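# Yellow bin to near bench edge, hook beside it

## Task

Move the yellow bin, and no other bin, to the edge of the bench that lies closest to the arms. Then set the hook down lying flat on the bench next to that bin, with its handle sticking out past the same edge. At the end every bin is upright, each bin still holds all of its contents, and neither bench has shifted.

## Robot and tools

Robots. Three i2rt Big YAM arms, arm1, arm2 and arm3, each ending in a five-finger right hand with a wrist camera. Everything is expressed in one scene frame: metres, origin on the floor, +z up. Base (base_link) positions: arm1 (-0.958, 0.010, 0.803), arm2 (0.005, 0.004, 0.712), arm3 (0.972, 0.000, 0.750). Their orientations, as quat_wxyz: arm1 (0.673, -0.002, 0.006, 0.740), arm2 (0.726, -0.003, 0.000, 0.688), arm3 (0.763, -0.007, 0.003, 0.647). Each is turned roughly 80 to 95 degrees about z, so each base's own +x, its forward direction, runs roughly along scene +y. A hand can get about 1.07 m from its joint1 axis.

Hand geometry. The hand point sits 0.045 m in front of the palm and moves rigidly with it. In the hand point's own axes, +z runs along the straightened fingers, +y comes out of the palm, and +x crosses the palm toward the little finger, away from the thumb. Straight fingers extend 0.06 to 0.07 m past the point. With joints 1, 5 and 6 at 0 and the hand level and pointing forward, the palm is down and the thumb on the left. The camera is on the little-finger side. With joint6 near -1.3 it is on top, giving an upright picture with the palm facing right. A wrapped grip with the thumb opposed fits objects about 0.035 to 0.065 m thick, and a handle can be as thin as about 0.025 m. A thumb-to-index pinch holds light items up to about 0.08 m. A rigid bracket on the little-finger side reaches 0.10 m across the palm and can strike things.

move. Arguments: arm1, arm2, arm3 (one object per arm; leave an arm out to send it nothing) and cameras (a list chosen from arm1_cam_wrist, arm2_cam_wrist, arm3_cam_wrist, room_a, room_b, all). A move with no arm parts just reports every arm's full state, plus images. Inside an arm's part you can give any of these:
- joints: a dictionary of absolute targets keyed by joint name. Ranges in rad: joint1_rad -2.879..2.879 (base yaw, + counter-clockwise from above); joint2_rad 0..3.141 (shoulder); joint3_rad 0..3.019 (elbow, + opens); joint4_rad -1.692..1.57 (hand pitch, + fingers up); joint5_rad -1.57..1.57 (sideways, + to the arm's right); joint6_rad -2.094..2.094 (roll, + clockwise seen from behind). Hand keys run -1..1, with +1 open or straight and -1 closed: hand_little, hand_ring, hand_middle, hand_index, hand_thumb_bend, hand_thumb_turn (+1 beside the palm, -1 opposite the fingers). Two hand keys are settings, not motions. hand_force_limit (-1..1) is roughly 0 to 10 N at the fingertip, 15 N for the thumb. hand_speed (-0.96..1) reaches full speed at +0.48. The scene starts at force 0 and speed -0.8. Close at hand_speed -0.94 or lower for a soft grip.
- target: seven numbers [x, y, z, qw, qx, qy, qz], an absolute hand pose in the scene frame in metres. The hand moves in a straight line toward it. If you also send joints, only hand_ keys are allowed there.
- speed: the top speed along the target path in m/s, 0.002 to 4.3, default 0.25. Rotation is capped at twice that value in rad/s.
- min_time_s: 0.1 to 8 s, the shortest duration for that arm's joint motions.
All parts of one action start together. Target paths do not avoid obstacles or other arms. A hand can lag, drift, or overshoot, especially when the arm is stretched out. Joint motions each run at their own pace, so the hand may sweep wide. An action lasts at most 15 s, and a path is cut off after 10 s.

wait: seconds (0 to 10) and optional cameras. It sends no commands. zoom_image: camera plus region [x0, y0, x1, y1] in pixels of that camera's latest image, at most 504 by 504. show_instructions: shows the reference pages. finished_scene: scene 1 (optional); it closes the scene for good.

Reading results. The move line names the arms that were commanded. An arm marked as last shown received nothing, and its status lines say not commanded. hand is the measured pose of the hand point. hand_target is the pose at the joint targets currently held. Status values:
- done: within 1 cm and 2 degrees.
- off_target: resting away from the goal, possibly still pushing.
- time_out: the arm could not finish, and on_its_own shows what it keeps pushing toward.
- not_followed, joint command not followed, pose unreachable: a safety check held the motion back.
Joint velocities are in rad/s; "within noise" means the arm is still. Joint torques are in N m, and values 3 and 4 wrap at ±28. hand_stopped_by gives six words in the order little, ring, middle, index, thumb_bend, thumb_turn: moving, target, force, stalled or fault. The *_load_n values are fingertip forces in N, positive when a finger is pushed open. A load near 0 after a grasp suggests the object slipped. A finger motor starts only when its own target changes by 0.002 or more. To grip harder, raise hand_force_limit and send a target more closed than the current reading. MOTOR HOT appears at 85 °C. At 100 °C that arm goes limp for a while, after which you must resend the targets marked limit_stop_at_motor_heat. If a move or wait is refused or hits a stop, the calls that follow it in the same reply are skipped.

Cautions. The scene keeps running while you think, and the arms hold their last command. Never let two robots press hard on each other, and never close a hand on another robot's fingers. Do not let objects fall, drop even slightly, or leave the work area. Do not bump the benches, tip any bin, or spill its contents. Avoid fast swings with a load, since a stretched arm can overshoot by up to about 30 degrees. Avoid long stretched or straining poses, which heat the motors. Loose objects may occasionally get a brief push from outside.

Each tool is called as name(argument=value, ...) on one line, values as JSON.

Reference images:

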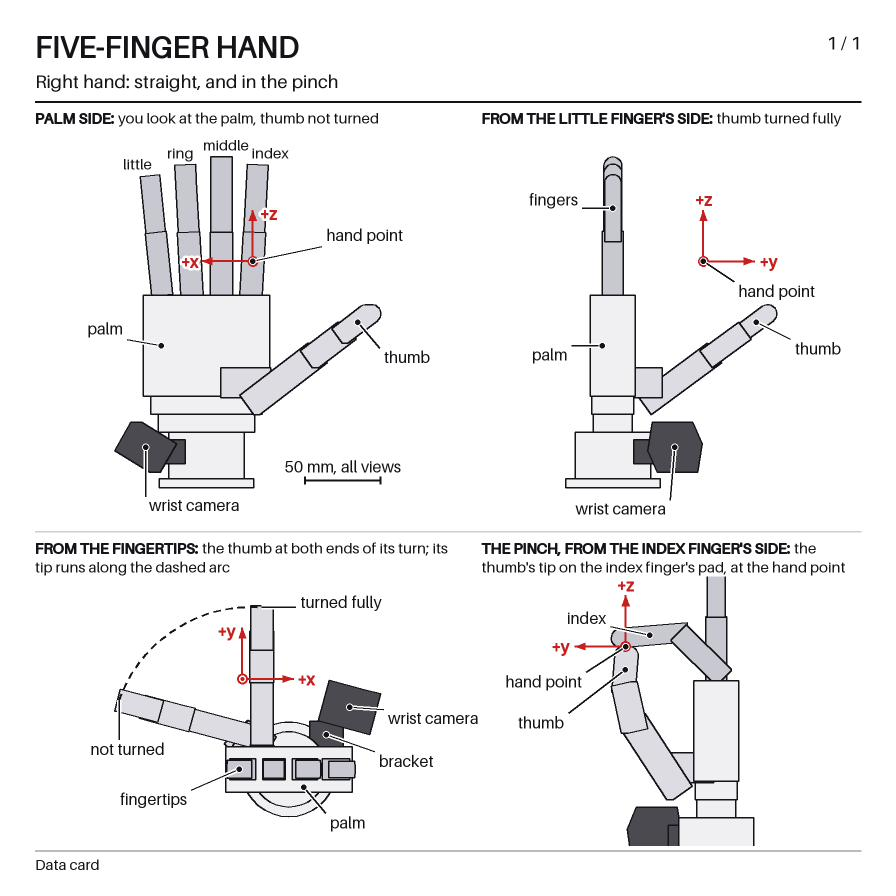

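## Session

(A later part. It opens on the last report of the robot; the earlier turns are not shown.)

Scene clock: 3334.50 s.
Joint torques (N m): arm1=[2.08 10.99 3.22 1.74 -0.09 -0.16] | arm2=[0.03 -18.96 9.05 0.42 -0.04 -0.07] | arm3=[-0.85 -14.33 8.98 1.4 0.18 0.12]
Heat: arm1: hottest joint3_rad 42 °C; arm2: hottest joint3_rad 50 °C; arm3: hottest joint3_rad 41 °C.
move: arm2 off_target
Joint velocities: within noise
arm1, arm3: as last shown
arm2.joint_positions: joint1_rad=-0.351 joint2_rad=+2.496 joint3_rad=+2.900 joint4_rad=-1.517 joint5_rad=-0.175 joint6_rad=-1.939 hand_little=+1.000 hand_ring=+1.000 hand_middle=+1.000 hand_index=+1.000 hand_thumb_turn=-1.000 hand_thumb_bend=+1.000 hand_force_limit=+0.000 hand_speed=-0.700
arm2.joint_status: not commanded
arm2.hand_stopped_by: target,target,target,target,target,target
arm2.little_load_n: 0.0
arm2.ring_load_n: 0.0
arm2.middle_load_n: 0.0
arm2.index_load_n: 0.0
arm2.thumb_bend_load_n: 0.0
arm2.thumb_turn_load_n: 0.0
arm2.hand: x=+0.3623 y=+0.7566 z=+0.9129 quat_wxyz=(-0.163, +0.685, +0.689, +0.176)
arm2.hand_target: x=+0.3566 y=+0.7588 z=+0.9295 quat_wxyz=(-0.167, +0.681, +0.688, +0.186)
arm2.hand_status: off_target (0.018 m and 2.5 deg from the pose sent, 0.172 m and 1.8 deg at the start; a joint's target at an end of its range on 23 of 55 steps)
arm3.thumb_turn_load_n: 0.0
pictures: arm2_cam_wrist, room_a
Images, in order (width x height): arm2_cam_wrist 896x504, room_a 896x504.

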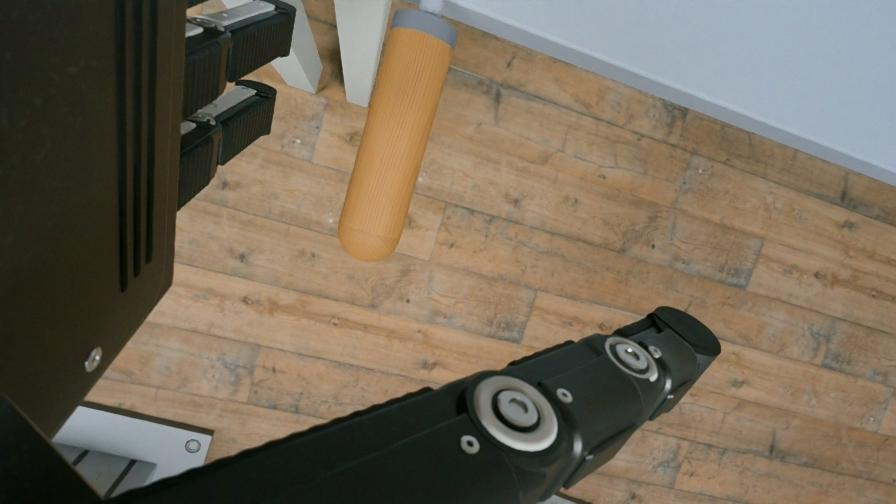

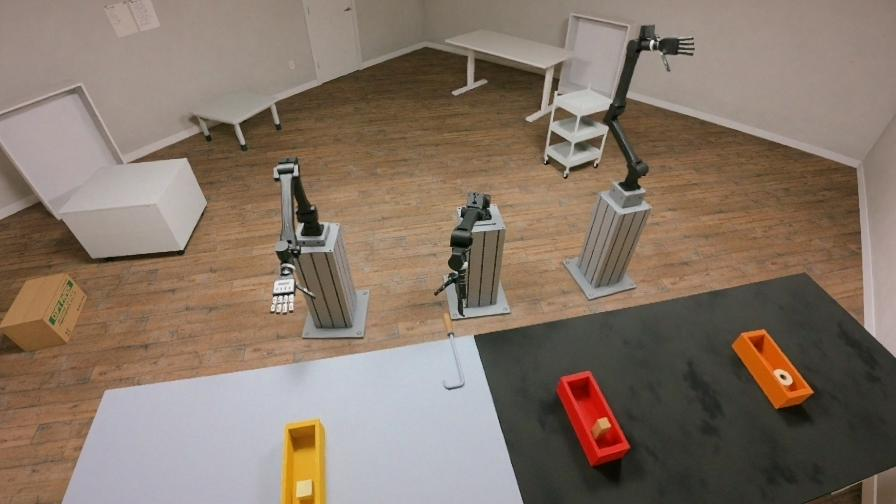

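move(arm2={"target": [0.325, 0.79, 0.96, 0.4894, -0.4894, 0.5104, -0.5104], "speed": 0.25})

move(arm2={"target": [0.337, 0.808, 0.89, 0.4894, -0.4894, 0.5104, -0.5104], "speed": 0.15}, cameras=["arm2_cam_wrist", "room_a"])

Scene clock: 3384.23 s.
Joint torques (N m): arm1=[2.32 11.05 3.29 1.7 -0.07 -0.15] | arm2=[-0.09 -16.97 10.96 0.16 0.01 0.02] | arm3=[-0.67 -14.21 8.94 1.39 0.18 0.11]
Heat: arm1: hottest joint3_rad 41 °C; arm2: hottest joint3_rad 48 °C; arm3: hottest joint3_rad 41 °C.
move: arm2 off_target
Joint velocities: within noise
arm1, arm3: as last shown
arm1.middle_load_n: 0.5
arm2.joint_positions: joint1_rad=-0.120 joint2_rad=+2.273 joint3_rad=+2.070 joint4_rad=+0.148 joint5_rad=+1.448 joint6_rad=+0.014 hand_little=+1.000 hand_ring=+1.000 hand_middle=+1.000 hand_index=+1.000 hand_thumb_turn=-1.000 hand_thumb_bend=+1.000 hand_force_limit=+0.000 hand_speed=-0.700
arm2.joint_status: not commanded
arm2.hand_stopped_by: target,target,target,target,target,target
arm2.little_load_n: 0.0
arm2.ring_load_n: 0.0
arm2.middle_load_n: 0.0
arm2.index_load_n: 0.0
arm2.thumb_bend_load_n: 0.0
arm2.thumb_turn_load_n: 0.0
arm2.hand: x=+0.3321 y=+0.7775 z=+0.9419 quat_wxyz=(-0.475, +0.499, -0.502, +0.523)
arm2.hand_target: x=+0.3247 y=+0.7887 z=+0.9599 quat_wxyz=(-0.490, +0.489, -0.509, +0.511)
arm2.hand_status: off_target (0.023 m and 2.6 deg from the pose sent, 0.069 m and 162.4 deg at the start)
pictures: none

Scene clock: 3385.47 s.
Joint torques (N m): arm1=[2.26 10.87 3.23 1.69 -0.07 -0.15] | arm2=[-0.79 -18.61 11.11 1.37 0.11 0.02] | arm3=[-0.97 -14.27 9.02 1.42 0.15 0.09]
Heat: arm1: hottest joint3_rad 41 °C; arm2: hottest joint3_rad 49 °C; arm3: hottest joint3_rad 41 °C.
move: arm2 off_target
Joint velocities: within noise
arm1, arm3: as last shown
arm1.middle_load_n: 0.0
arm2.joint_positions: joint1_rad=-0.120 joint2_rad=+2.402 joint3_rad=+2.104 joint4_rad=+0.185 joint5_rad=+1.439 joint6_rad=+0.037 hand_little=+1.000 hand_ring=+1.000 hand_middle=+1.000 hand_index=+1.000 hand_thumb_turn=-1.000 hand_thumb_bend=+1.000 hand_force_limit=+0.000 hand_speed=-0.700
arm2.joint_status: not commanded
arm2.hand_stopped_by: target,target,target,target,target,target
arm2.little_load_n: 0.0
arm2.ring_load_n: 0.0
arm2.middle_load_n: 0.0
arm2.index_load_n: 0.0
arm2.thumb_bend_load_n: 0.0
arm2.thumb_turn_load_n: 0.0
arm2.hand: x=+0.3352 y=+0.7961 z=+0.8591 quat_wxyz=(-0.466, +0.512, -0.493, +0.527)
arm2.hand_target: x=+0.3365 y=+0.8060 z=+0.8903 quat_wxyz=(-0.489, +0.490, -0.510, +0.510)
arm2.hand_status: off_target (0.033 m and 4.7 deg from the pose sent, 0.060 m and 2.6 deg at the start)
arm3.middle_load_n: -0.5
Images, in order (width x height): arm2_cam_wrist 896x504, room_a 896x504.

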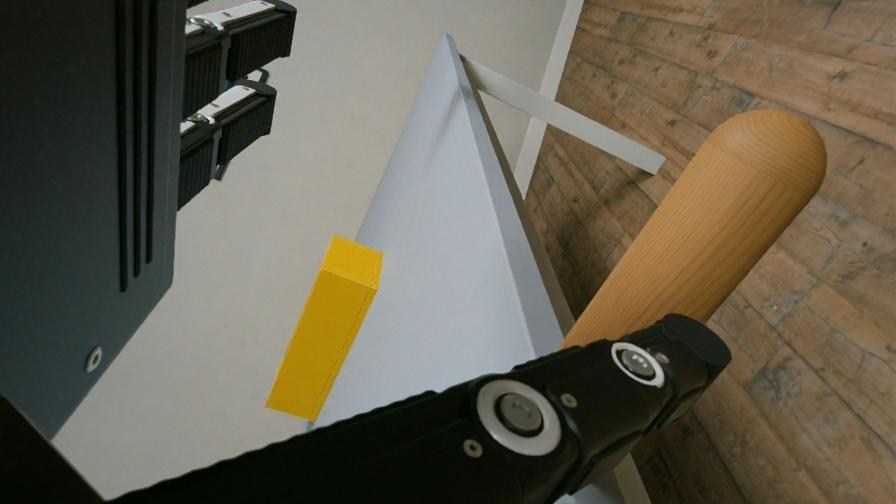

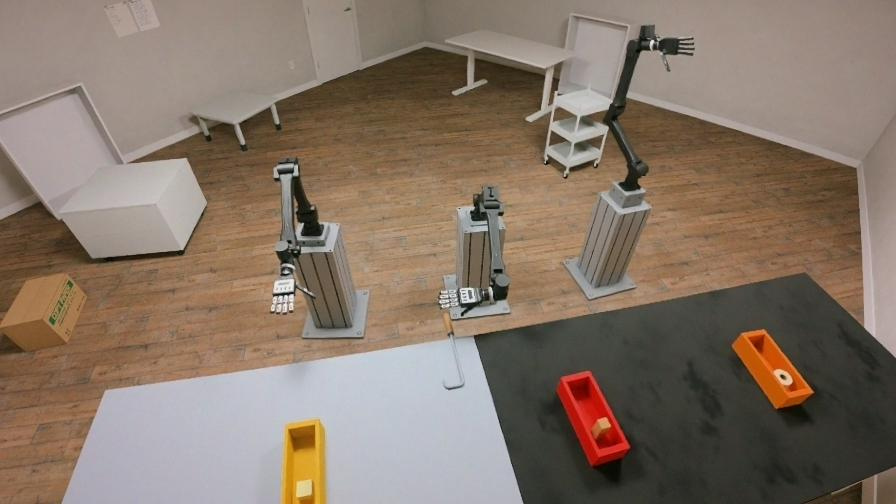

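move(arm2={"target": [0.338, 0.820, 0.818, 0.4894, -0.4894, 0.5104, -0.5104], "speed": 0.1}, cameras=["arm2_cam_wrist"])

Scene clock: 3401.00 s.
Joint torques (N m): arm1=[2.14 10.81 3.19 1.7 -0.06 -0.14] | arm2=[0.09 -18.49 10.48 1.29 0.19 -0.04] | arm3=[-1.14 -14.51 9.05 1.51 0.16 0.1]
Heat: arm1: hottest joint3_rad 41 °C; arm2: hottest joint3_rad 49 °C; arm3: hottest joint3_rad 41 °C.
move: arm2 off_target
Joint velocities: within noise
arm1, arm3: as last shown
arm2.joint_positions: joint1_rad=-0.120 joint2_rad=+2.510 joint3_rad=+2.134 joint4_rad=+0.264 joint5_rad=+1.439 joint6_rad=+0.050 hand_little=+1.000 hand_ring=+1.000 hand_middle=+1.000 hand_index=+1.000 hand_thumb_turn=-1.000 hand_thumb_bend=+1.000 hand_force_limit=+0.000 hand_speed=-0.700
arm2.joint_status: not commanded
arm2.hand_stopped_by: target,target,target,target,target,target
arm2.little_load_n: 0.0
arm2.ring_load_n: 0.0
arm2.middle_load_n: 0.0
arm2.index_load_n: 0.0
arm2.thumb_bend_load_n: 0.0
arm2.thumb_turn_load_n: 0.0
arm2.hand: x=+0.3374 y=+0.8071 z=+0.7956 quat_wxyz=(-0.470, +0.508, -0.497, +0.524)
arm2.hand_target: x=+0.3376 y=+0.8185 z=+0.8183 quat_wxyz=(-0.489, +0.490, -0.511, +0.510)
arm2.hand_status: off_target (0.026 m and 3.8 deg from the pose sent, 0.047 m and 4.7 deg at the start)
arm3.middle_load_n: 0.0
Images, in order (width x height): arm2_cam_wrist 896x504.

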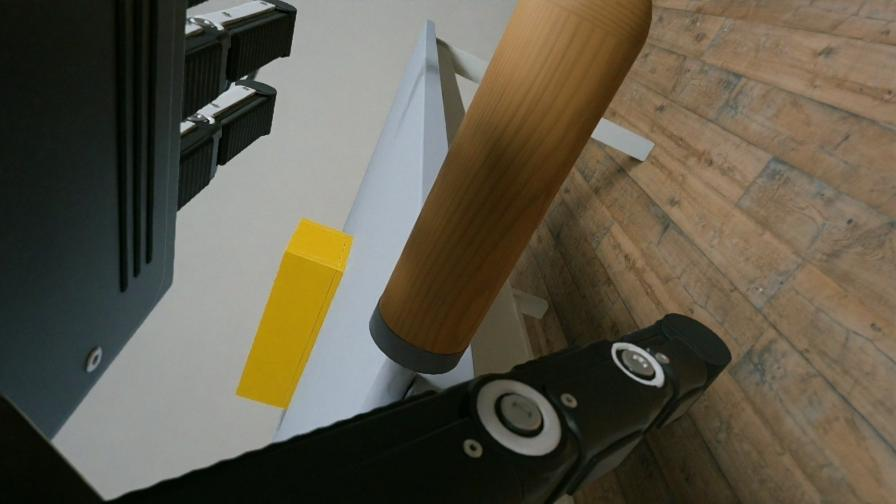

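move(arm2={"target": [0.338, 0.820, 0.782, 0.4894, -0.4894, 0.5104, -0.5104], "speed": 0.08}, cameras=["arm2_cam_wrist"])

Scene clock: 3413.53 s.
Joint torques (N m): arm1=[2.2 10.93 3.23 1.76 -0.07 -0.15] | arm2=[-1.32 -18.96 10.29 1.47 0.16 -0.01] | arm3=[-0.67 -14.39 8.96 1.33 0.14 0.08]
Heat: arm1: hottest joint3_rad 41 °C; arm2: hottest joint3_rad 50 °C; arm3: hottest joint3_rad 41 °C.
move: arm2 off_target
Joint velocities: within noise
arm1, arm3: as last shown
arm1.thumb_bend_load_n: -0.5
arm2.joint_positions: joint1_rad=-0.120 joint2_rad=+2.555 joint3_rad=+2.134 joint4_rad=+0.314 joint5_rad=+1.439 joint6_rad=+0.053 hand_little=+1.000 hand_ring=+1.000 hand_middle=+1.000 hand_index=+1.000 hand_thumb_turn=-1.000 hand_thumb_bend=+1.000 hand_force_limit=+0.000 hand_speed=-0.700
arm2.joint_status: not commanded
arm2.hand_stopped_by: target,target,target,target,target,target
arm2.little_load_n: 0.0
arm2.ring_load_n: 0.0
arm2.middle_load_n: 0.0
arm2.index_load_n: -0.5
arm2.thumb_bend_load_n: 0.0
arm2.thumb_turn_load_n: 0.0
arm2.hand: x=+0.3378 y=+0.8081 z=+0.7647 quat_wxyz=(-0.472, +0.506, -0.499, +0.522)
arm2.hand_target: x=+0.3377 y=+0.8188 z=+0.7820 quat_wxyz=(-0.489, +0.490, -0.511, +0.510)
arm2.hand_status: off_target (0.021 m and 3.3 deg from the pose sent, 0.019 m and 3.8 deg at the start)
arm3.thumb_turn_load_n: -0.5
Images, in order (width x height): arm2_cam_wrist 896x504.

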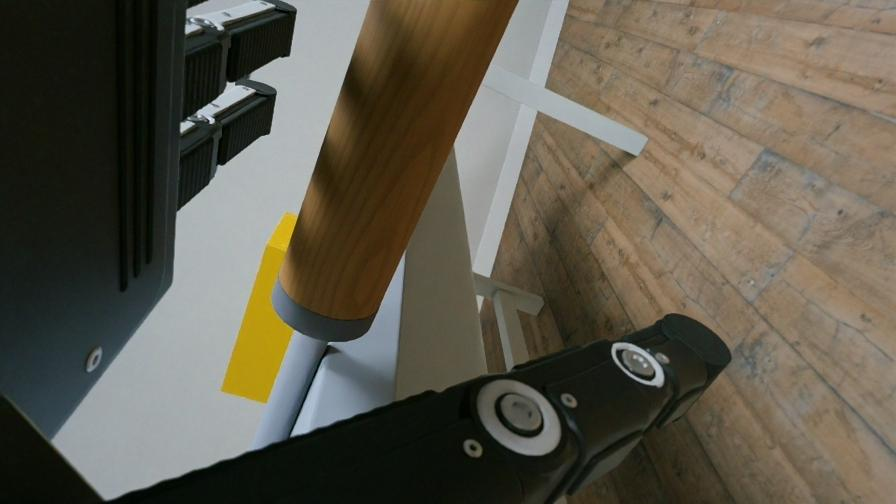

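move(arm2={"target": [0.374, 0.815, 0.797, 0.4894, -0.4894, 0.5104, -0.5104], "speed": 0.08}, cameras=["arm2_cam_wrist", "room_a"])

zoom_image(camera="room_a", region=[380, 280, 540, 400])

Scene clock: 3431.40 s.
Joint torques (N m): arm1=[2.14 10.87 3.22 1.72 -0.07 -0.14] | arm2=[-0.56 -19.6 10.4 0.95 0.01 -0.2] | arm3=[-0.56 -14.27 8.99 1.37 0.18 0.12]
Heat: arm1: hottest joint3_rad 41 °C; arm2: hottest joint3_rad 50 °C; arm3: hottest joint3_rad 41 °C.
move: arm2 off_target
Joint velocities: within noise
arm1, arm3: as last shown
arm1.thumb_bend_load_n: 0.0
arm2.joint_positions: joint1_rad=-0.159 joint2_rad=+2.555 joint3_rad=+2.141 joint4_rad=+0.316 joint5_rad=+1.398 joint6_rad=+0.050 hand_little=+1.000 hand_ring=+1.000 hand_middle=+1.000 hand_index=+1.000 hand_thumb_turn=-1.000 hand_thumb_bend=+1.000 hand_force_limit=+0.000 hand_speed=-0.700
arm2.joint_status: not commanded
arm2.hand_stopped_by: target,target,target,target,target,target
arm2.little_load_n: 0.0
arm2.ring_load_n: -0.5
arm2.middle_load_n: 0.0
arm2.index_load_n: 0.0
arm2.thumb_bend_load_n: 0.0
arm2.thumb_turn_load_n: 0.0
arm2.hand: x=+0.3682 y=+0.8038 z=+0.7674 quat_wxyz=(-0.474, +0.505, -0.500, +0.520)
arm2.hand_target: x=+0.3736 y=+0.8132 z=+0.7971 quat_wxyz=(-0.489, +0.490, -0.510, +0.510)
arm2.hand_status: off_target (0.032 m and 3.0 deg from the pose sent, 0.049 m and 3.3 deg at the start)
arm3.thumb_turn_load_n: 0.0
Images, in order (width x height): arm2_cam_wrist 896x504, room_a 896x504.

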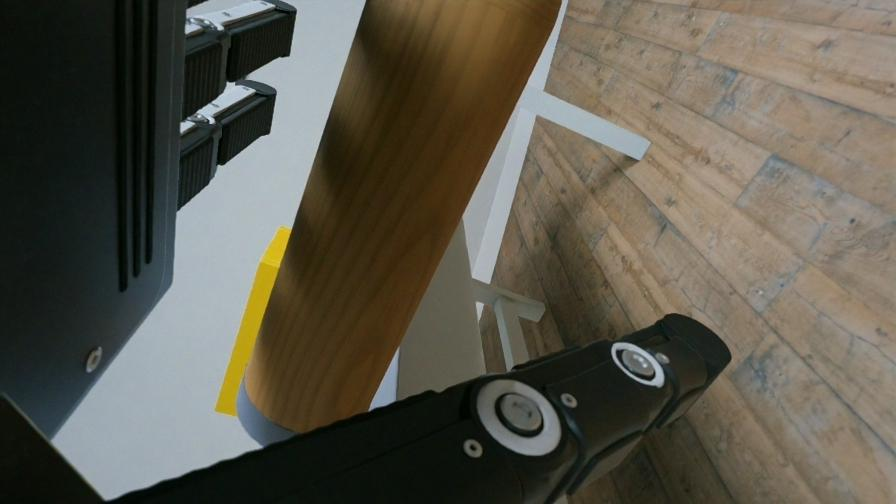

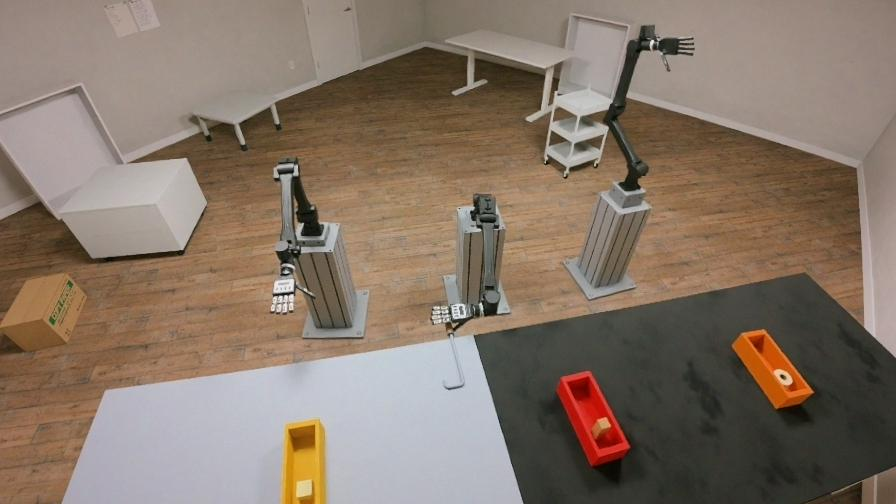

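Scaled by 3.150 from the camera's image (finer frame: 1280x720).

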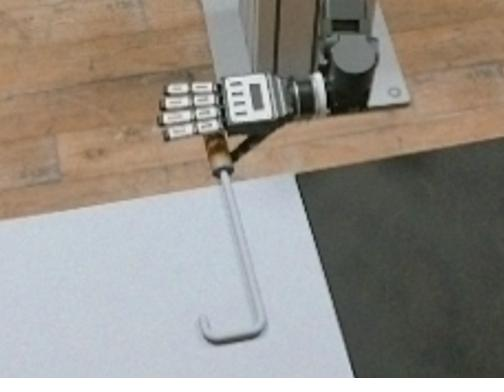

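move(arm2={"joints": {"hand_little": -1, "hand_ring": -1, "hand_middle": -1, "hand_index": -1, "hand_speed": -0.85, "hand_force_limit": 0.2}}, cameras=["arm2_cam_wrist"])

move(arm2={"joints": {"hand_thumb_bend": -1, "hand_speed": -0.75, "hand_force_limit": 0.0}}, cameras=["arm2_cam_wrist", "room_a"])

Scene clock: 3445.63 s.
Joint torques (N m): arm1=[2.32 11.05 3.18 1.68 -0.07 -0.13] | arm2=[-0.97 -19.25 10.47 1.07 0.06 -0.15] | arm3=[-0.44 -14.39 8.92 1.43 0.16 0.11]
Heat: arm1: hottest joint3_rad 41 °C; arm2: hottest joint3_rad 49 °C; arm3: hottest joint3_rad 41 °C.
move: arm2 done
Joint velocities: within noise
arm1.joint_positions: joint1_rad=+0.291 joint2_rad=+0.649 joint3_rad=+2.193 joint4_rad=-1.294 joint5_rad=+0.025 joint6_rad=-1.554 hand_little=+1.000 hand_ring=+1.000 hand_middle=+1.000 hand_index=+1.000 hand_thumb_turn=+1.000 hand_thumb_bend=+1.000 hand_force_limit=-0.200 hand_speed=-0.500
arm1.joint_status: not commanded
arm1.hand_stopped_by: target,target,target,target,target,target
arm1.little_load_n: 0.0
arm1.ring_load_n: 0.0
arm1.middle_load_n: 0.0
arm1.index_load_n: 0.0
arm1.thumb_bend_load_n: 0.0
arm1.thumb_turn_load_n: 0.0
arm1.hand: x=-0.9078 y=+0.0781 z=+1.6327 quat_wxyz=(-0.654, +0.360, +0.501, +0.439)
arm1.hand_target: x=-0.9068 y=+0.0765 z=+1.6337 quat_wxyz=(-0.653, +0.355, +0.505, +0.440)
arm1.hand_status: not commanded
arm2.joint_positions: joint1_rad=-0.159 joint2_rad=+2.555 joint3_rad=+2.141 joint4_rad=+0.316 joint5_rad=+1.397 joint6_rad=+0.048 hand_little=-1.000 hand_ring=-1.000 hand_middle=-0.999 hand_index=-1.000 hand_thumb_turn=-1.000 hand_thumb_bend=+1.000 hand_force_limit=+0.200 hand_speed=-0.850
arm2.joint_status: all done
arm2.hand_stopped_by: target,target,target,target,target,target
arm2.little_load_n: 0.0
arm2.ring_load_n: 0.0
arm2.middle_load_n: 1.5
arm2.index_load_n: 1.5
arm2.thumb_bend_load_n: 0.0
arm2.thumb_turn_load_n: 0.5
arm2.hand: x=+0.3682 y=+0.8040 z=+0.7673 quat_wxyz=(-0.473, +0.506, -0.500, +0.520)
arm2.hand_target: x=+0.3736 y=+0.8133 z=+0.7971 quat_wxyz=(-0.489, +0.490, -0.510, +0.510)
arm2.hand_status: not commanded
arm3: as last shown
Images, in order (width x height): arm2_cam_wrist 896x504.

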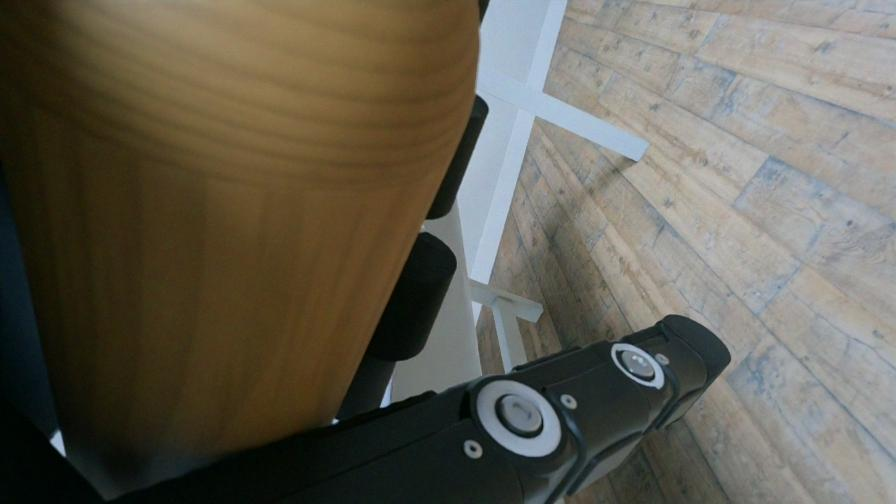

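Scene clock: 3451.50 s.
Joint torques (N m): arm1=[2.26 10.81 3.28 1.73 -0.07 -0.14] | arm2=[-1.44 -19.55 10.47 0.94 0.02 -0.14] | arm3=[-0.91 -14.51 9.01 1.44 0.14 0.11]
Heat: arm1: hottest joint3_rad 40 °C; arm2: hottest joint3_rad 48 °C; arm3: hottest joint3_rad 41 °C.
move: arm2 off_target
Joint velocities: within noise
arm1: as last shown
arm2.joint_positions: joint1_rad=-0.159 joint2_rad=+2.555 joint3_rad=+2.141 joint4_rad=+0.316 joint5_rad=+1.397 joint6_rad=+0.047 hand_little=-1.000 hand_ring=-1.000 hand_middle=-1.000 hand_index=-1.000 hand_thumb_turn=-1.000 hand_thumb_bend=+0.423 hand_force_limit=+0.000 hand_speed=-0.750
arm2.joint_status: hand_thumb_bend off_target (ended at +0.423, target -1.000); the others done
arm2.hand_stopped_by: target,target,target,target,force,target
arm2.little_load_n: 0.0
arm2.ring_load_n: 0.0
arm2.middle_load_n: 0.0
arm2.index_load_n: 1.0
arm2.thumb_bend_load_n: 7.5
arm2.thumb_turn_load_n: 2.5
arm2.hand: x=+0.3682 y=+0.8039 z=+0.7673 quat_wxyz=(-0.473, +0.506, -0.499, +0.520)
arm2.hand_target: x=+0.3736 y=+0.8133 z=+0.7971 quat_wxyz=(-0.489, +0.490, -0.510, +0.510)
arm2.hand_status: not commanded
arm3.joint_positions: joint1_rad=+0.137 joint2_rad=+1.702 joint3_rad=+1.211 joint4_rad=+0.513 joint5_rad=-0.021 joint6_rad=-0.004 hand_little=+1.000 hand_ring=+1.000 hand_middle=+1.000 hand_index=+1.000 hand_thumb_turn=+1.000 hand_thumb_bend=+1.000 hand_force_limit=+0.000 hand_speed=-0.300
arm3.joint_status: not commanded
arm3.hand_stopped_by: target,target,target,target,target,target
arm3.little_load_n: 0.0
arm3.ring_load_n: 0.0
arm3.middle_load_n: -0.5
arm3.index_load_n: 0.0
arm3.thumb_bend_load_n: 0.0
arm3.thumb_turn_load_n: 0.0
arm3.hand: x=+0.9575 y=+0.7493 z=+1.0012 quat_wxyz=(-0.710, +0.705, +0.001, +0.005)
arm3.hand_target: x=+0.9500 y=+0.7499 z=+1.0001 quat_wxyz=(-0.707, +0.707, +0.000, +0.000)
arm3.hand_status: not commanded
Images, in order (width x height): arm2_cam_wrist 896x504, room_a 896x504.

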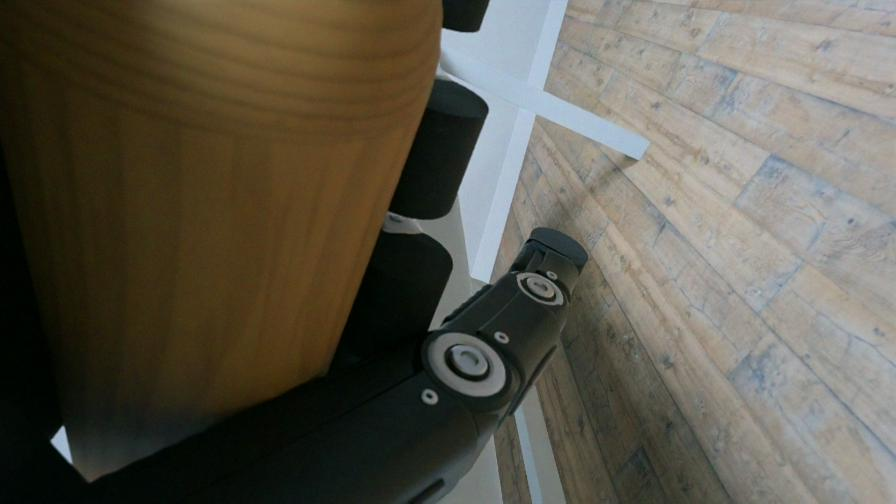

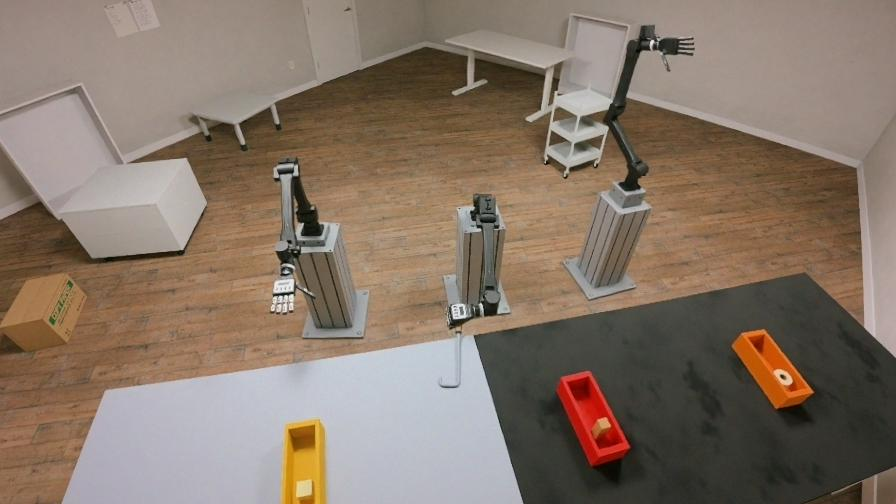

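move(arm2={"target": [0.40, 0.80, 0.87, 0.5417, -0.5417, 0.4545, -0.4545], "speed": 0.1}, cameras=["arm2_cam_wrist", "room_a"])

zoom_image(camera="room_a", region=[360, 260, 540, 400])

Scene clock: 3463.00 s.
Joint torques (N m): arm1=[2.26 11.05 3.26 1.72 -0.06 -0.14] | arm2=[-2.08 -21.54 8.21 2.13 0.12 0.15] | arm3=[-0.91 -14.04 8.9 1.36 0.17 0.09]
Heat: arm1: hottest joint3_rad 40 °C; arm2: hottest joint3_rad 48 °C; arm3: hottest joint3_rad 41 °C.
move: arm2 off_target
Joint velocities: within noise
arm1, arm3: as last shown
arm2.joint_positions: joint1_rad=-0.213 joint2_rad=+2.378 joint3_rad=+1.927 joint4_rad=+0.337 joint5_rad=+1.117 joint6_rad=-0.006 hand_little=-1.000 hand_ring=-1.000 hand_middle=-1.000 hand_index=-0.999 hand_thumb_turn=-1.000 hand_thumb_bend=+0.423 hand_force_limit=+0.000 hand_speed=-0.750
arm2.joint_status: not commanded
arm2.hand_stopped_by: target,target,target,target,force,target
arm2.little_load_n: 0.0
arm2.ring_load_n: 0.0
arm2.middle_load_n: 0.0
arm2.index_load_n: 4.5
arm2.thumb_bend_load_n: 7.5
arm2.thumb_turn_load_n: 2.5
arm2.hand: x=+0.3892 y=+0.7951 z=+0.8056 quat_wxyz=(-0.505, +0.581, -0.430, +0.471)
arm2.hand_target: x=+0.3994 y=+0.7978 z=+0.8694 quat_wxyz=(-0.542, +0.542, -0.454, +0.455)
arm2.hand_status: off_target (0.065 m and 7.0 deg from the pose sent, 0.107 m and 12.7 deg at the start)
arm3.middle_load_n: 0.0
Images, in order (width x height): arm2_cam_wrist 896x504, room_a 896x504.

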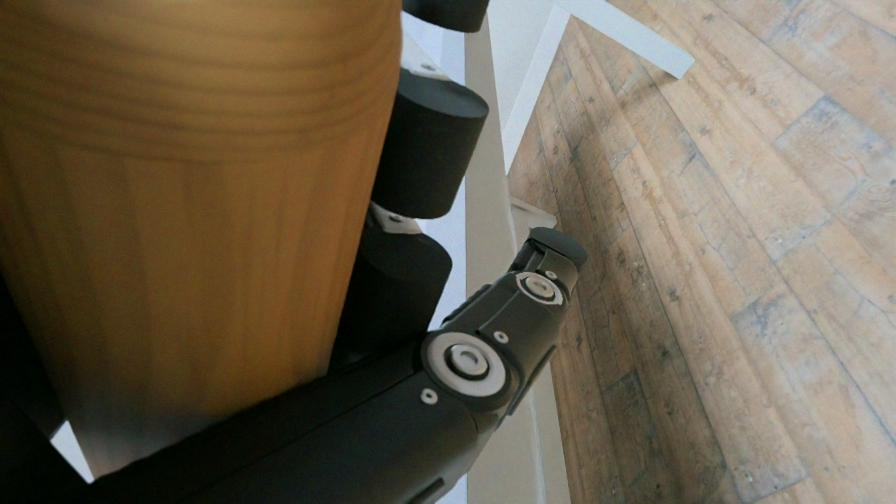

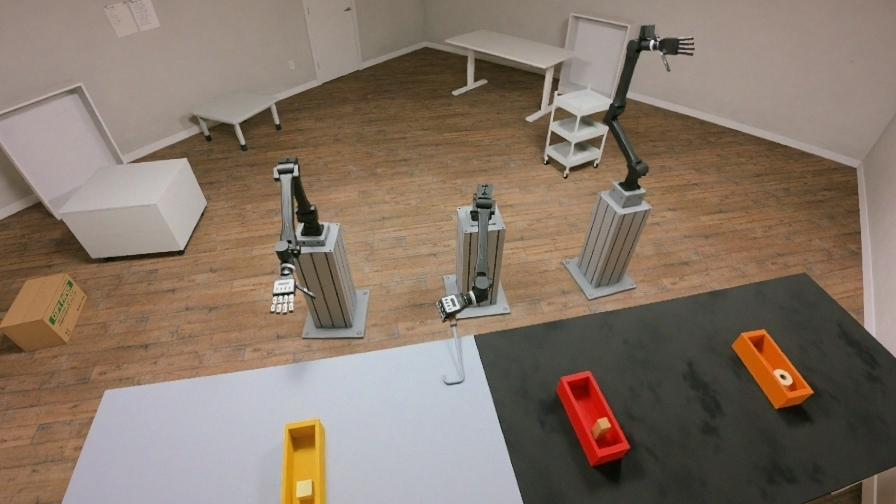

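Scaled by 2.800 from the camera's image (finer frame: 1280x720).

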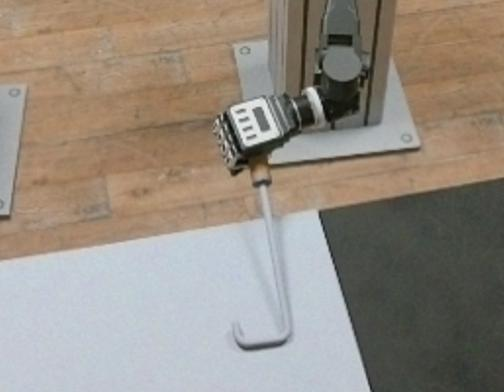

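move(arm2={"target": [0.60, 0.83, 0.885, 0.5792, -0.5792, 0.4056, -0.4056], "speed": 0.12}, cameras=["arm2_cam_wrist", "room_a", "room_b"])

zoom_image(camera="room_a", region=[300, 260, 520, 420])

Scene clock: 3492.90 s.
Joint torques (N m): arm1=[2.37 11.05 3.19 1.76 -0.07 -0.13] | arm2=[-1.49 -21.19 14.01 1.16 0.1 0.33] | arm3=[-0.91 -14.45 8.99 1.4 0.16 0.08]
Heat: arm1: hottest joint3_rad 40 °C; arm2: hottest joint2_rad 48 °C; arm3: hottest joint3_rad 41 °C.
move: arm2 off_target
Joint velocities: within noise
arm1, arm3: as last shown
arm1.middle_load_n: -0.5
arm2.joint_positions: joint1_rad=-0.467 joint2_rad=+2.605 joint3_rad=+2.409 joint4_rad=+0.087 joint5_rad=+0.694 joint6_rad=-0.031 hand_little=-1.000 hand_ring=-1.000 hand_middle=-1.000 hand_index=-0.999 hand_thumb_turn=-1.000 hand_thumb_bend=+0.423 hand_force_limit=+0.000 hand_speed=-0.750
arm2.joint_status: not commanded
arm2.hand_stopped_by: target,target,target,target,force,target
arm2.little_load_n: 0.0
arm2.ring_load_n: 0.0
arm2.middle_load_n: 0.0
arm2.index_load_n: 4.5
arm2.thumb_bend_load_n: 7.5
arm2.thumb_turn_load_n: 3.0
arm2.hand: x=+0.5866 y=+0.8119 z=+0.8156 quat_wxyz=(-0.535, +0.624, -0.388, +0.417)
arm2.hand_target: x=+0.5943 y=+0.8218 z=+0.8856 quat_wxyz=(-0.580, +0.579, -0.404, +0.405)
arm2.hand_status: off_target (0.073 m and 7.6 deg from the pose sent, 0.228 m and 11.7 deg at the start)
arm3.thumb_turn_load_n: -0.5
Images, in order (width x height): arm2_cam_wrist 896x504, room_a 896x504, room_b 896x504.

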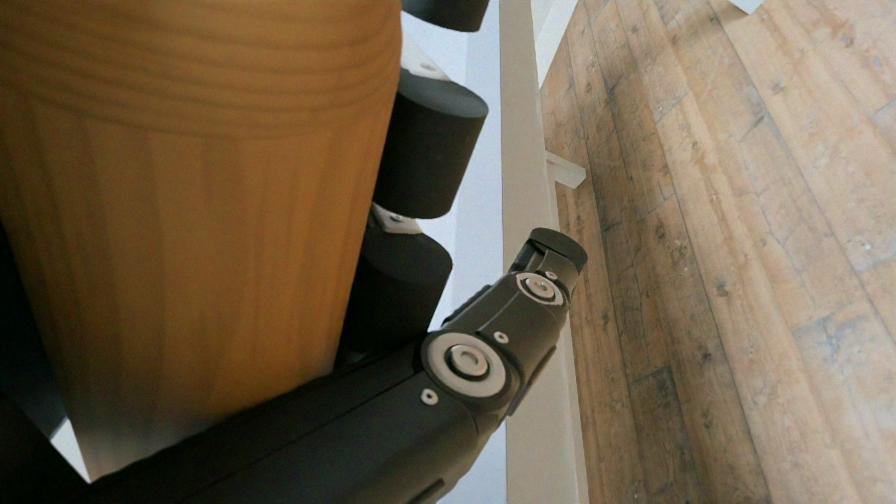

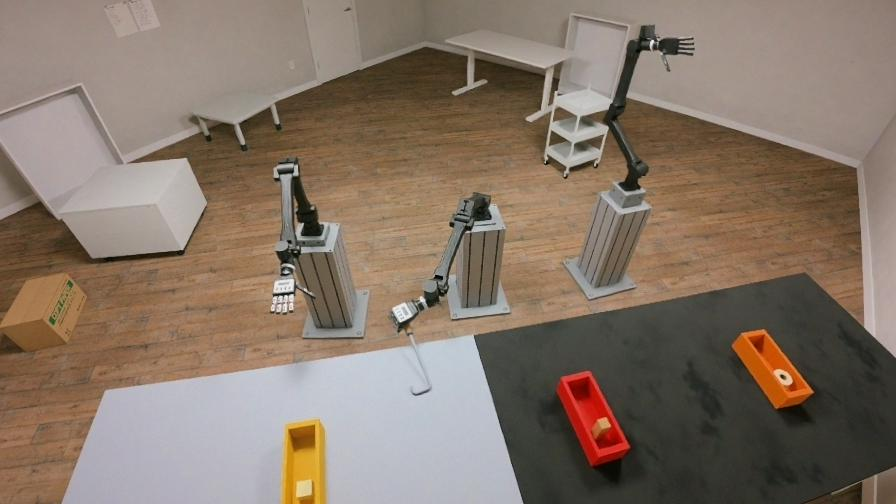

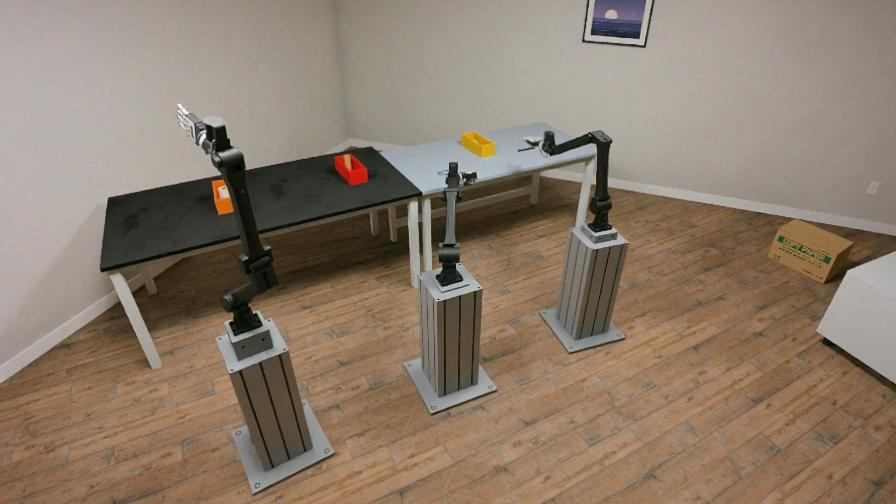

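Scaled by 2.291 from the camera's image (finer frame: 1280x720).

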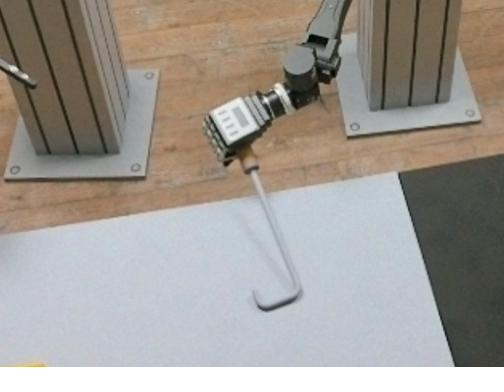

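move(arm2={"target": [0.605, 0.842, 0.84, 0.5792, -0.5792, 0.4056, -0.4056], "speed": 0.08}, cameras=["arm2_cam_wrist", "room_a"])

zoom_image(camera="room_a", region=[300, 260, 520, 420])

Scene clock: 3524.67 s.
Joint torques (N m): arm1=[2.37 10.99 3.23 1.73 -0.08 -0.14] | arm2=[-0.62 -20.95 13.03 1.13 0.08 0.1] | arm3=[-1.2 -14.39 8.99 1.4 0.15 0.11]
Heat: arm1: hottest joint3_rad 40 °C; arm2: hottest joint3_rad 57 °C; arm3: hottest joint3_rad 41 °C.
move: arm2 off_target
Joint velocities: within noise
arm1, arm3: as last shown
arm1.middle_load_n: 0.0
arm2.joint_positions: joint1_rad=-0.467 joint2_rad=+2.738 joint3_rad=+2.584 joint4_rad=+0.074 joint5_rad=+0.695 joint6_rad=-0.008 hand_little=-1.000 hand_ring=-1.000 hand_middle=-1.000 hand_index=-1.000 hand_thumb_turn=-1.000 hand_thumb_bend=+0.423 hand_force_limit=+0.000 hand_speed=-0.750
arm2.joint_status: not commanded
arm2.hand_stopped_by: target,target,target,target,force,target
arm2.little_load_n: 0.0
arm2.ring_load_n: 0.0
arm2.middle_load_n: 0.0
arm2.index_load_n: 1.5
arm2.thumb_bend_load_n: 7.0
arm2.thumb_turn_load_n: 2.0
arm2.hand: x=+0.5964 y=+0.8302 z=+0.7896 quat_wxyz=(-0.550, +0.610, -0.397, +0.411)
arm2.hand_target: x=+0.6015 y=+0.8372 z=+0.8401 quat_wxyz=(-0.580, +0.579, -0.405, +0.405)
arm2.hand_status: off_target (0.052 m and 5.0 deg from the pose sent, 0.043 m and 7.6 deg at the start)
arm3.thumb_turn_load_n: 0.0
Images, in order (width x height): arm2_cam_wrist 896x504, room_a 896x504.

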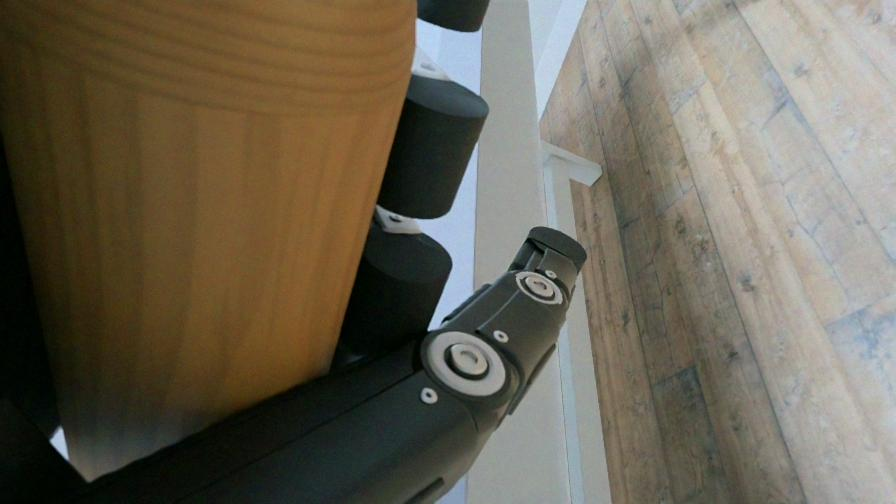

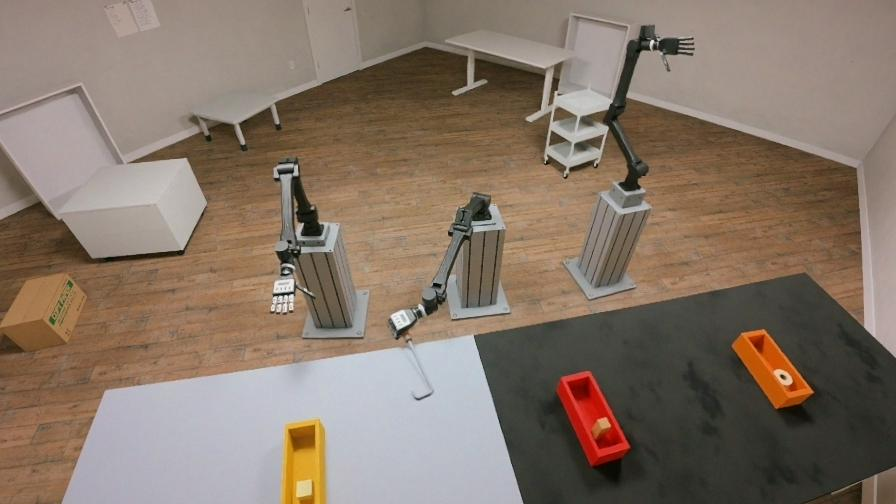

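Scaled by 2.291 from the camera's image (finer frame: 1280x720).

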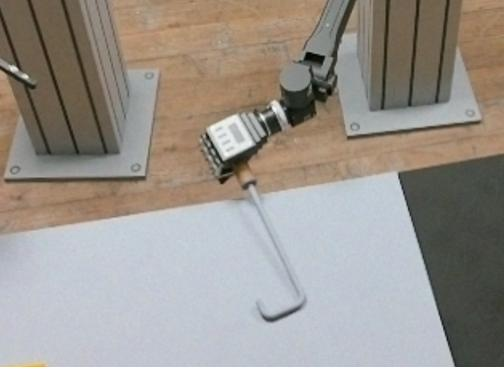

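move(arm2={"target": [0.603, 0.838, 0.812, 0.5792, -0.5792, 0.4056, -0.4056], "speed": 0.05}, cameras=["room_a"])

zoom_image(camera="room_a", region=[360, 300, 480, 420])

Scene clock: 3531.67 s.
Joint torques (N m): arm1=[1.96 10.7 3.19 1.7 -0.06 -0.13] | arm2=[-0.21 -21.25 9.89 2.1 0.07 0.08] | arm3=[-0.73 -13.92 8.88 1.46 0.17 0.09]
Heat: arm1: hottest joint3_rad 40 °C; arm2: hottest joint3_rad 55 °C; arm3: hottest joint3_rad 41 °C.
move: arm2 off_target
Joint velocities: within noise
arm1, arm3: as last shown
arm2.joint_positions: joint1_rad=-0.467 joint2_rad=+2.756 joint3_rad=+2.584 joint4_rad=+0.100 joint5_rad=+0.696 joint6_rad=-0.005 hand_little=-1.000 hand_ring=-1.000 hand_middle=-1.000 hand_index=-1.000 hand_thumb_turn=-1.000 hand_thumb_bend=+0.423 hand_force_limit=+0.000 hand_speed=-0.750
arm2.joint_status: not commanded
arm2.hand_stopped_by: target,target,target,target,force,target
arm2.little_load_n: 0.0
arm2.ring_load_n: 0.0
arm2.middle_load_n: 0.0
arm2.index_load_n: 0.0
arm2.thumb_bend_load_n: 7.0
arm2.thumb_turn_load_n: 2.0
arm2.hand: x=+0.5971 y=+0.8310 z=+0.7780 quat_wxyz=(-0.553, +0.606, -0.398, +0.410)
arm2.hand_target: x=+0.6013 y=+0.8359 z=+0.8121 quat_wxyz=(-0.579, +0.580, -0.405, +0.405)
arm2.hand_status: off_target (0.035 m and 4.4 deg from the pose sent, 0.024 m and 5.0 deg at the start)
arm3.index_load_n: -0.5
Images, in order (width x height): room_a 896x504.

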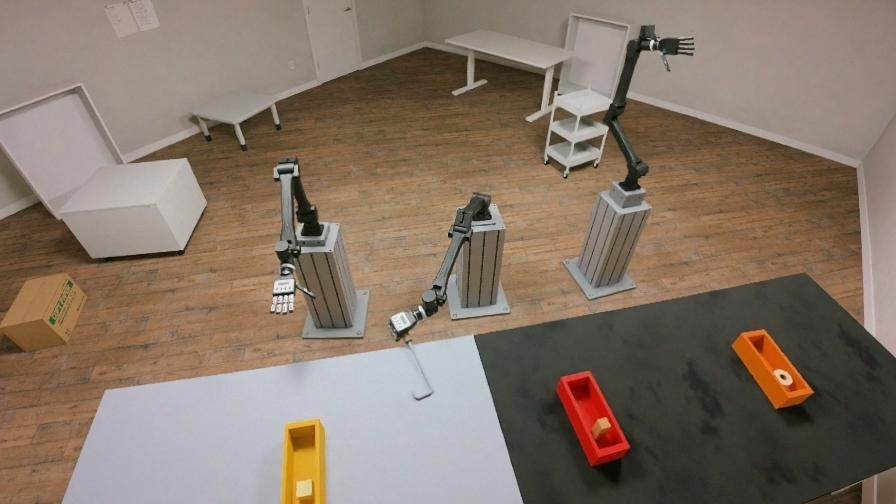

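Scaled by 4.200 from the camera's image (finer frame: 1280x720).

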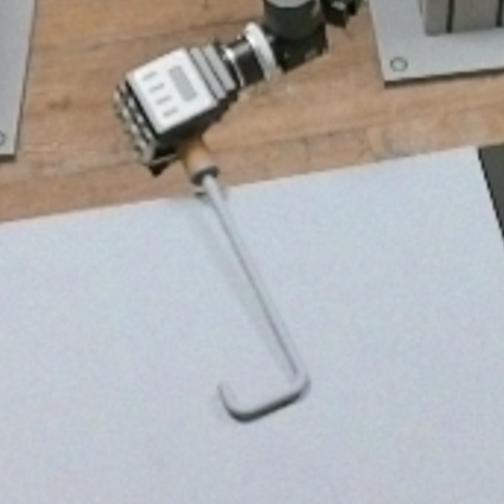

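move(arm2={"target": [0.603, 0.836, 0.793, 0.5792, -0.5792, 0.4056, -0.4056], "speed": 0.05}, cameras=["room_a"])

zoom_image(camera="room_a", region=[360, 300, 480, 420])

Scene clock: 3541.10 s.
Joint torques (N m): arm1=[2.02 10.81 3.23 1.68 -0.08 -0.14] | arm2=[-1.14 -21.6 9.24 1.87 0.05 0.02] | arm3=[-0.67 -14.21 8.91 1.37 0.15 0.1]
Heat: arm1: hottest joint3_rad 40 °C; arm2: hottest joint3_rad 53 °C; arm3: hottest joint3_rad 41 °C.
move: arm2 off_target
Joint velocities: within noise
arm1, arm3: as last shown
arm2.joint_positions: joint1_rad=-0.467 joint2_rad=+2.771 joint3_rad=+2.580 joint4_rad=+0.133 joint5_rad=+0.696 joint6_rad=+0.001 hand_little=-1.000 hand_ring=-1.000 hand_middle=-1.000 hand_index=-1.000 hand_thumb_turn=-1.000 hand_thumb_bend=+0.423 hand_force_limit=+0.000 hand_speed=-0.750
arm2.joint_status: not commanded
arm2.hand_stopped_by: target,target,target,target,force,target
arm2.little_load_n: 0.0
arm2.ring_load_n: 0.0
arm2.middle_load_n: 0.0
arm2.index_load_n: 0.0
arm2.thumb_bend_load_n: 7.5
arm2.thumb_turn_load_n: 2.5
arm2.hand: x=+0.5975 y=+0.8322 z=+0.7694 quat_wxyz=(-0.560, +0.600, -0.400, +0.408)
arm2.hand_target: x=+0.6020 y=+0.8350 z=+0.7930 quat_wxyz=(-0.579, +0.579, -0.405, +0.405)
arm2.hand_status: off_target (0.025 m and 3.3 deg from the pose sent, 0.017 m and 4.4 deg at the start)
arm3.middle_load_n: -0.5
arm3.index_load_n: 0.0
arm3.thumb_turn_load_n: -0.5
Images, in order (width x height): room_a 896x504.

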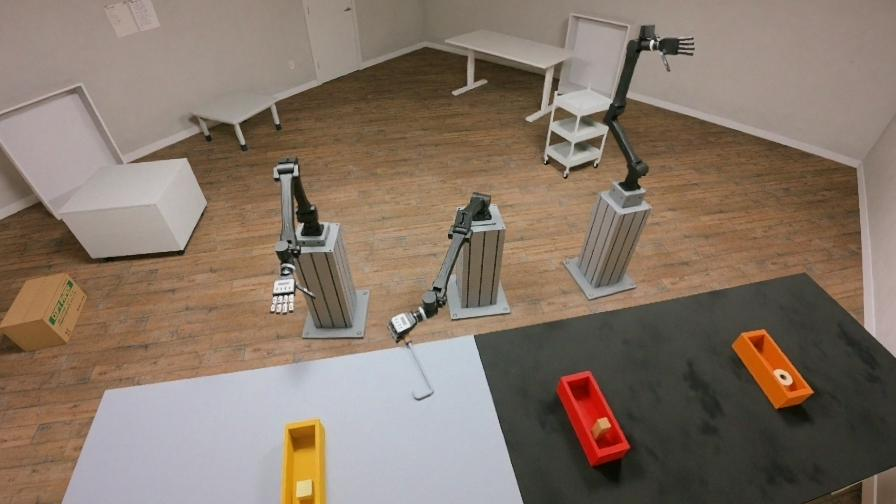

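Scaled by 4.200 from the camera's image (finer frame: 1280x720).

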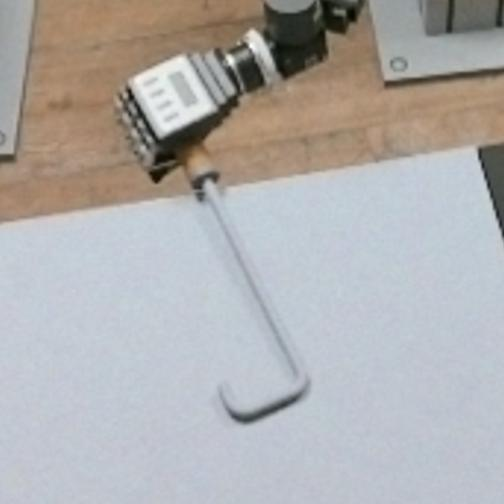

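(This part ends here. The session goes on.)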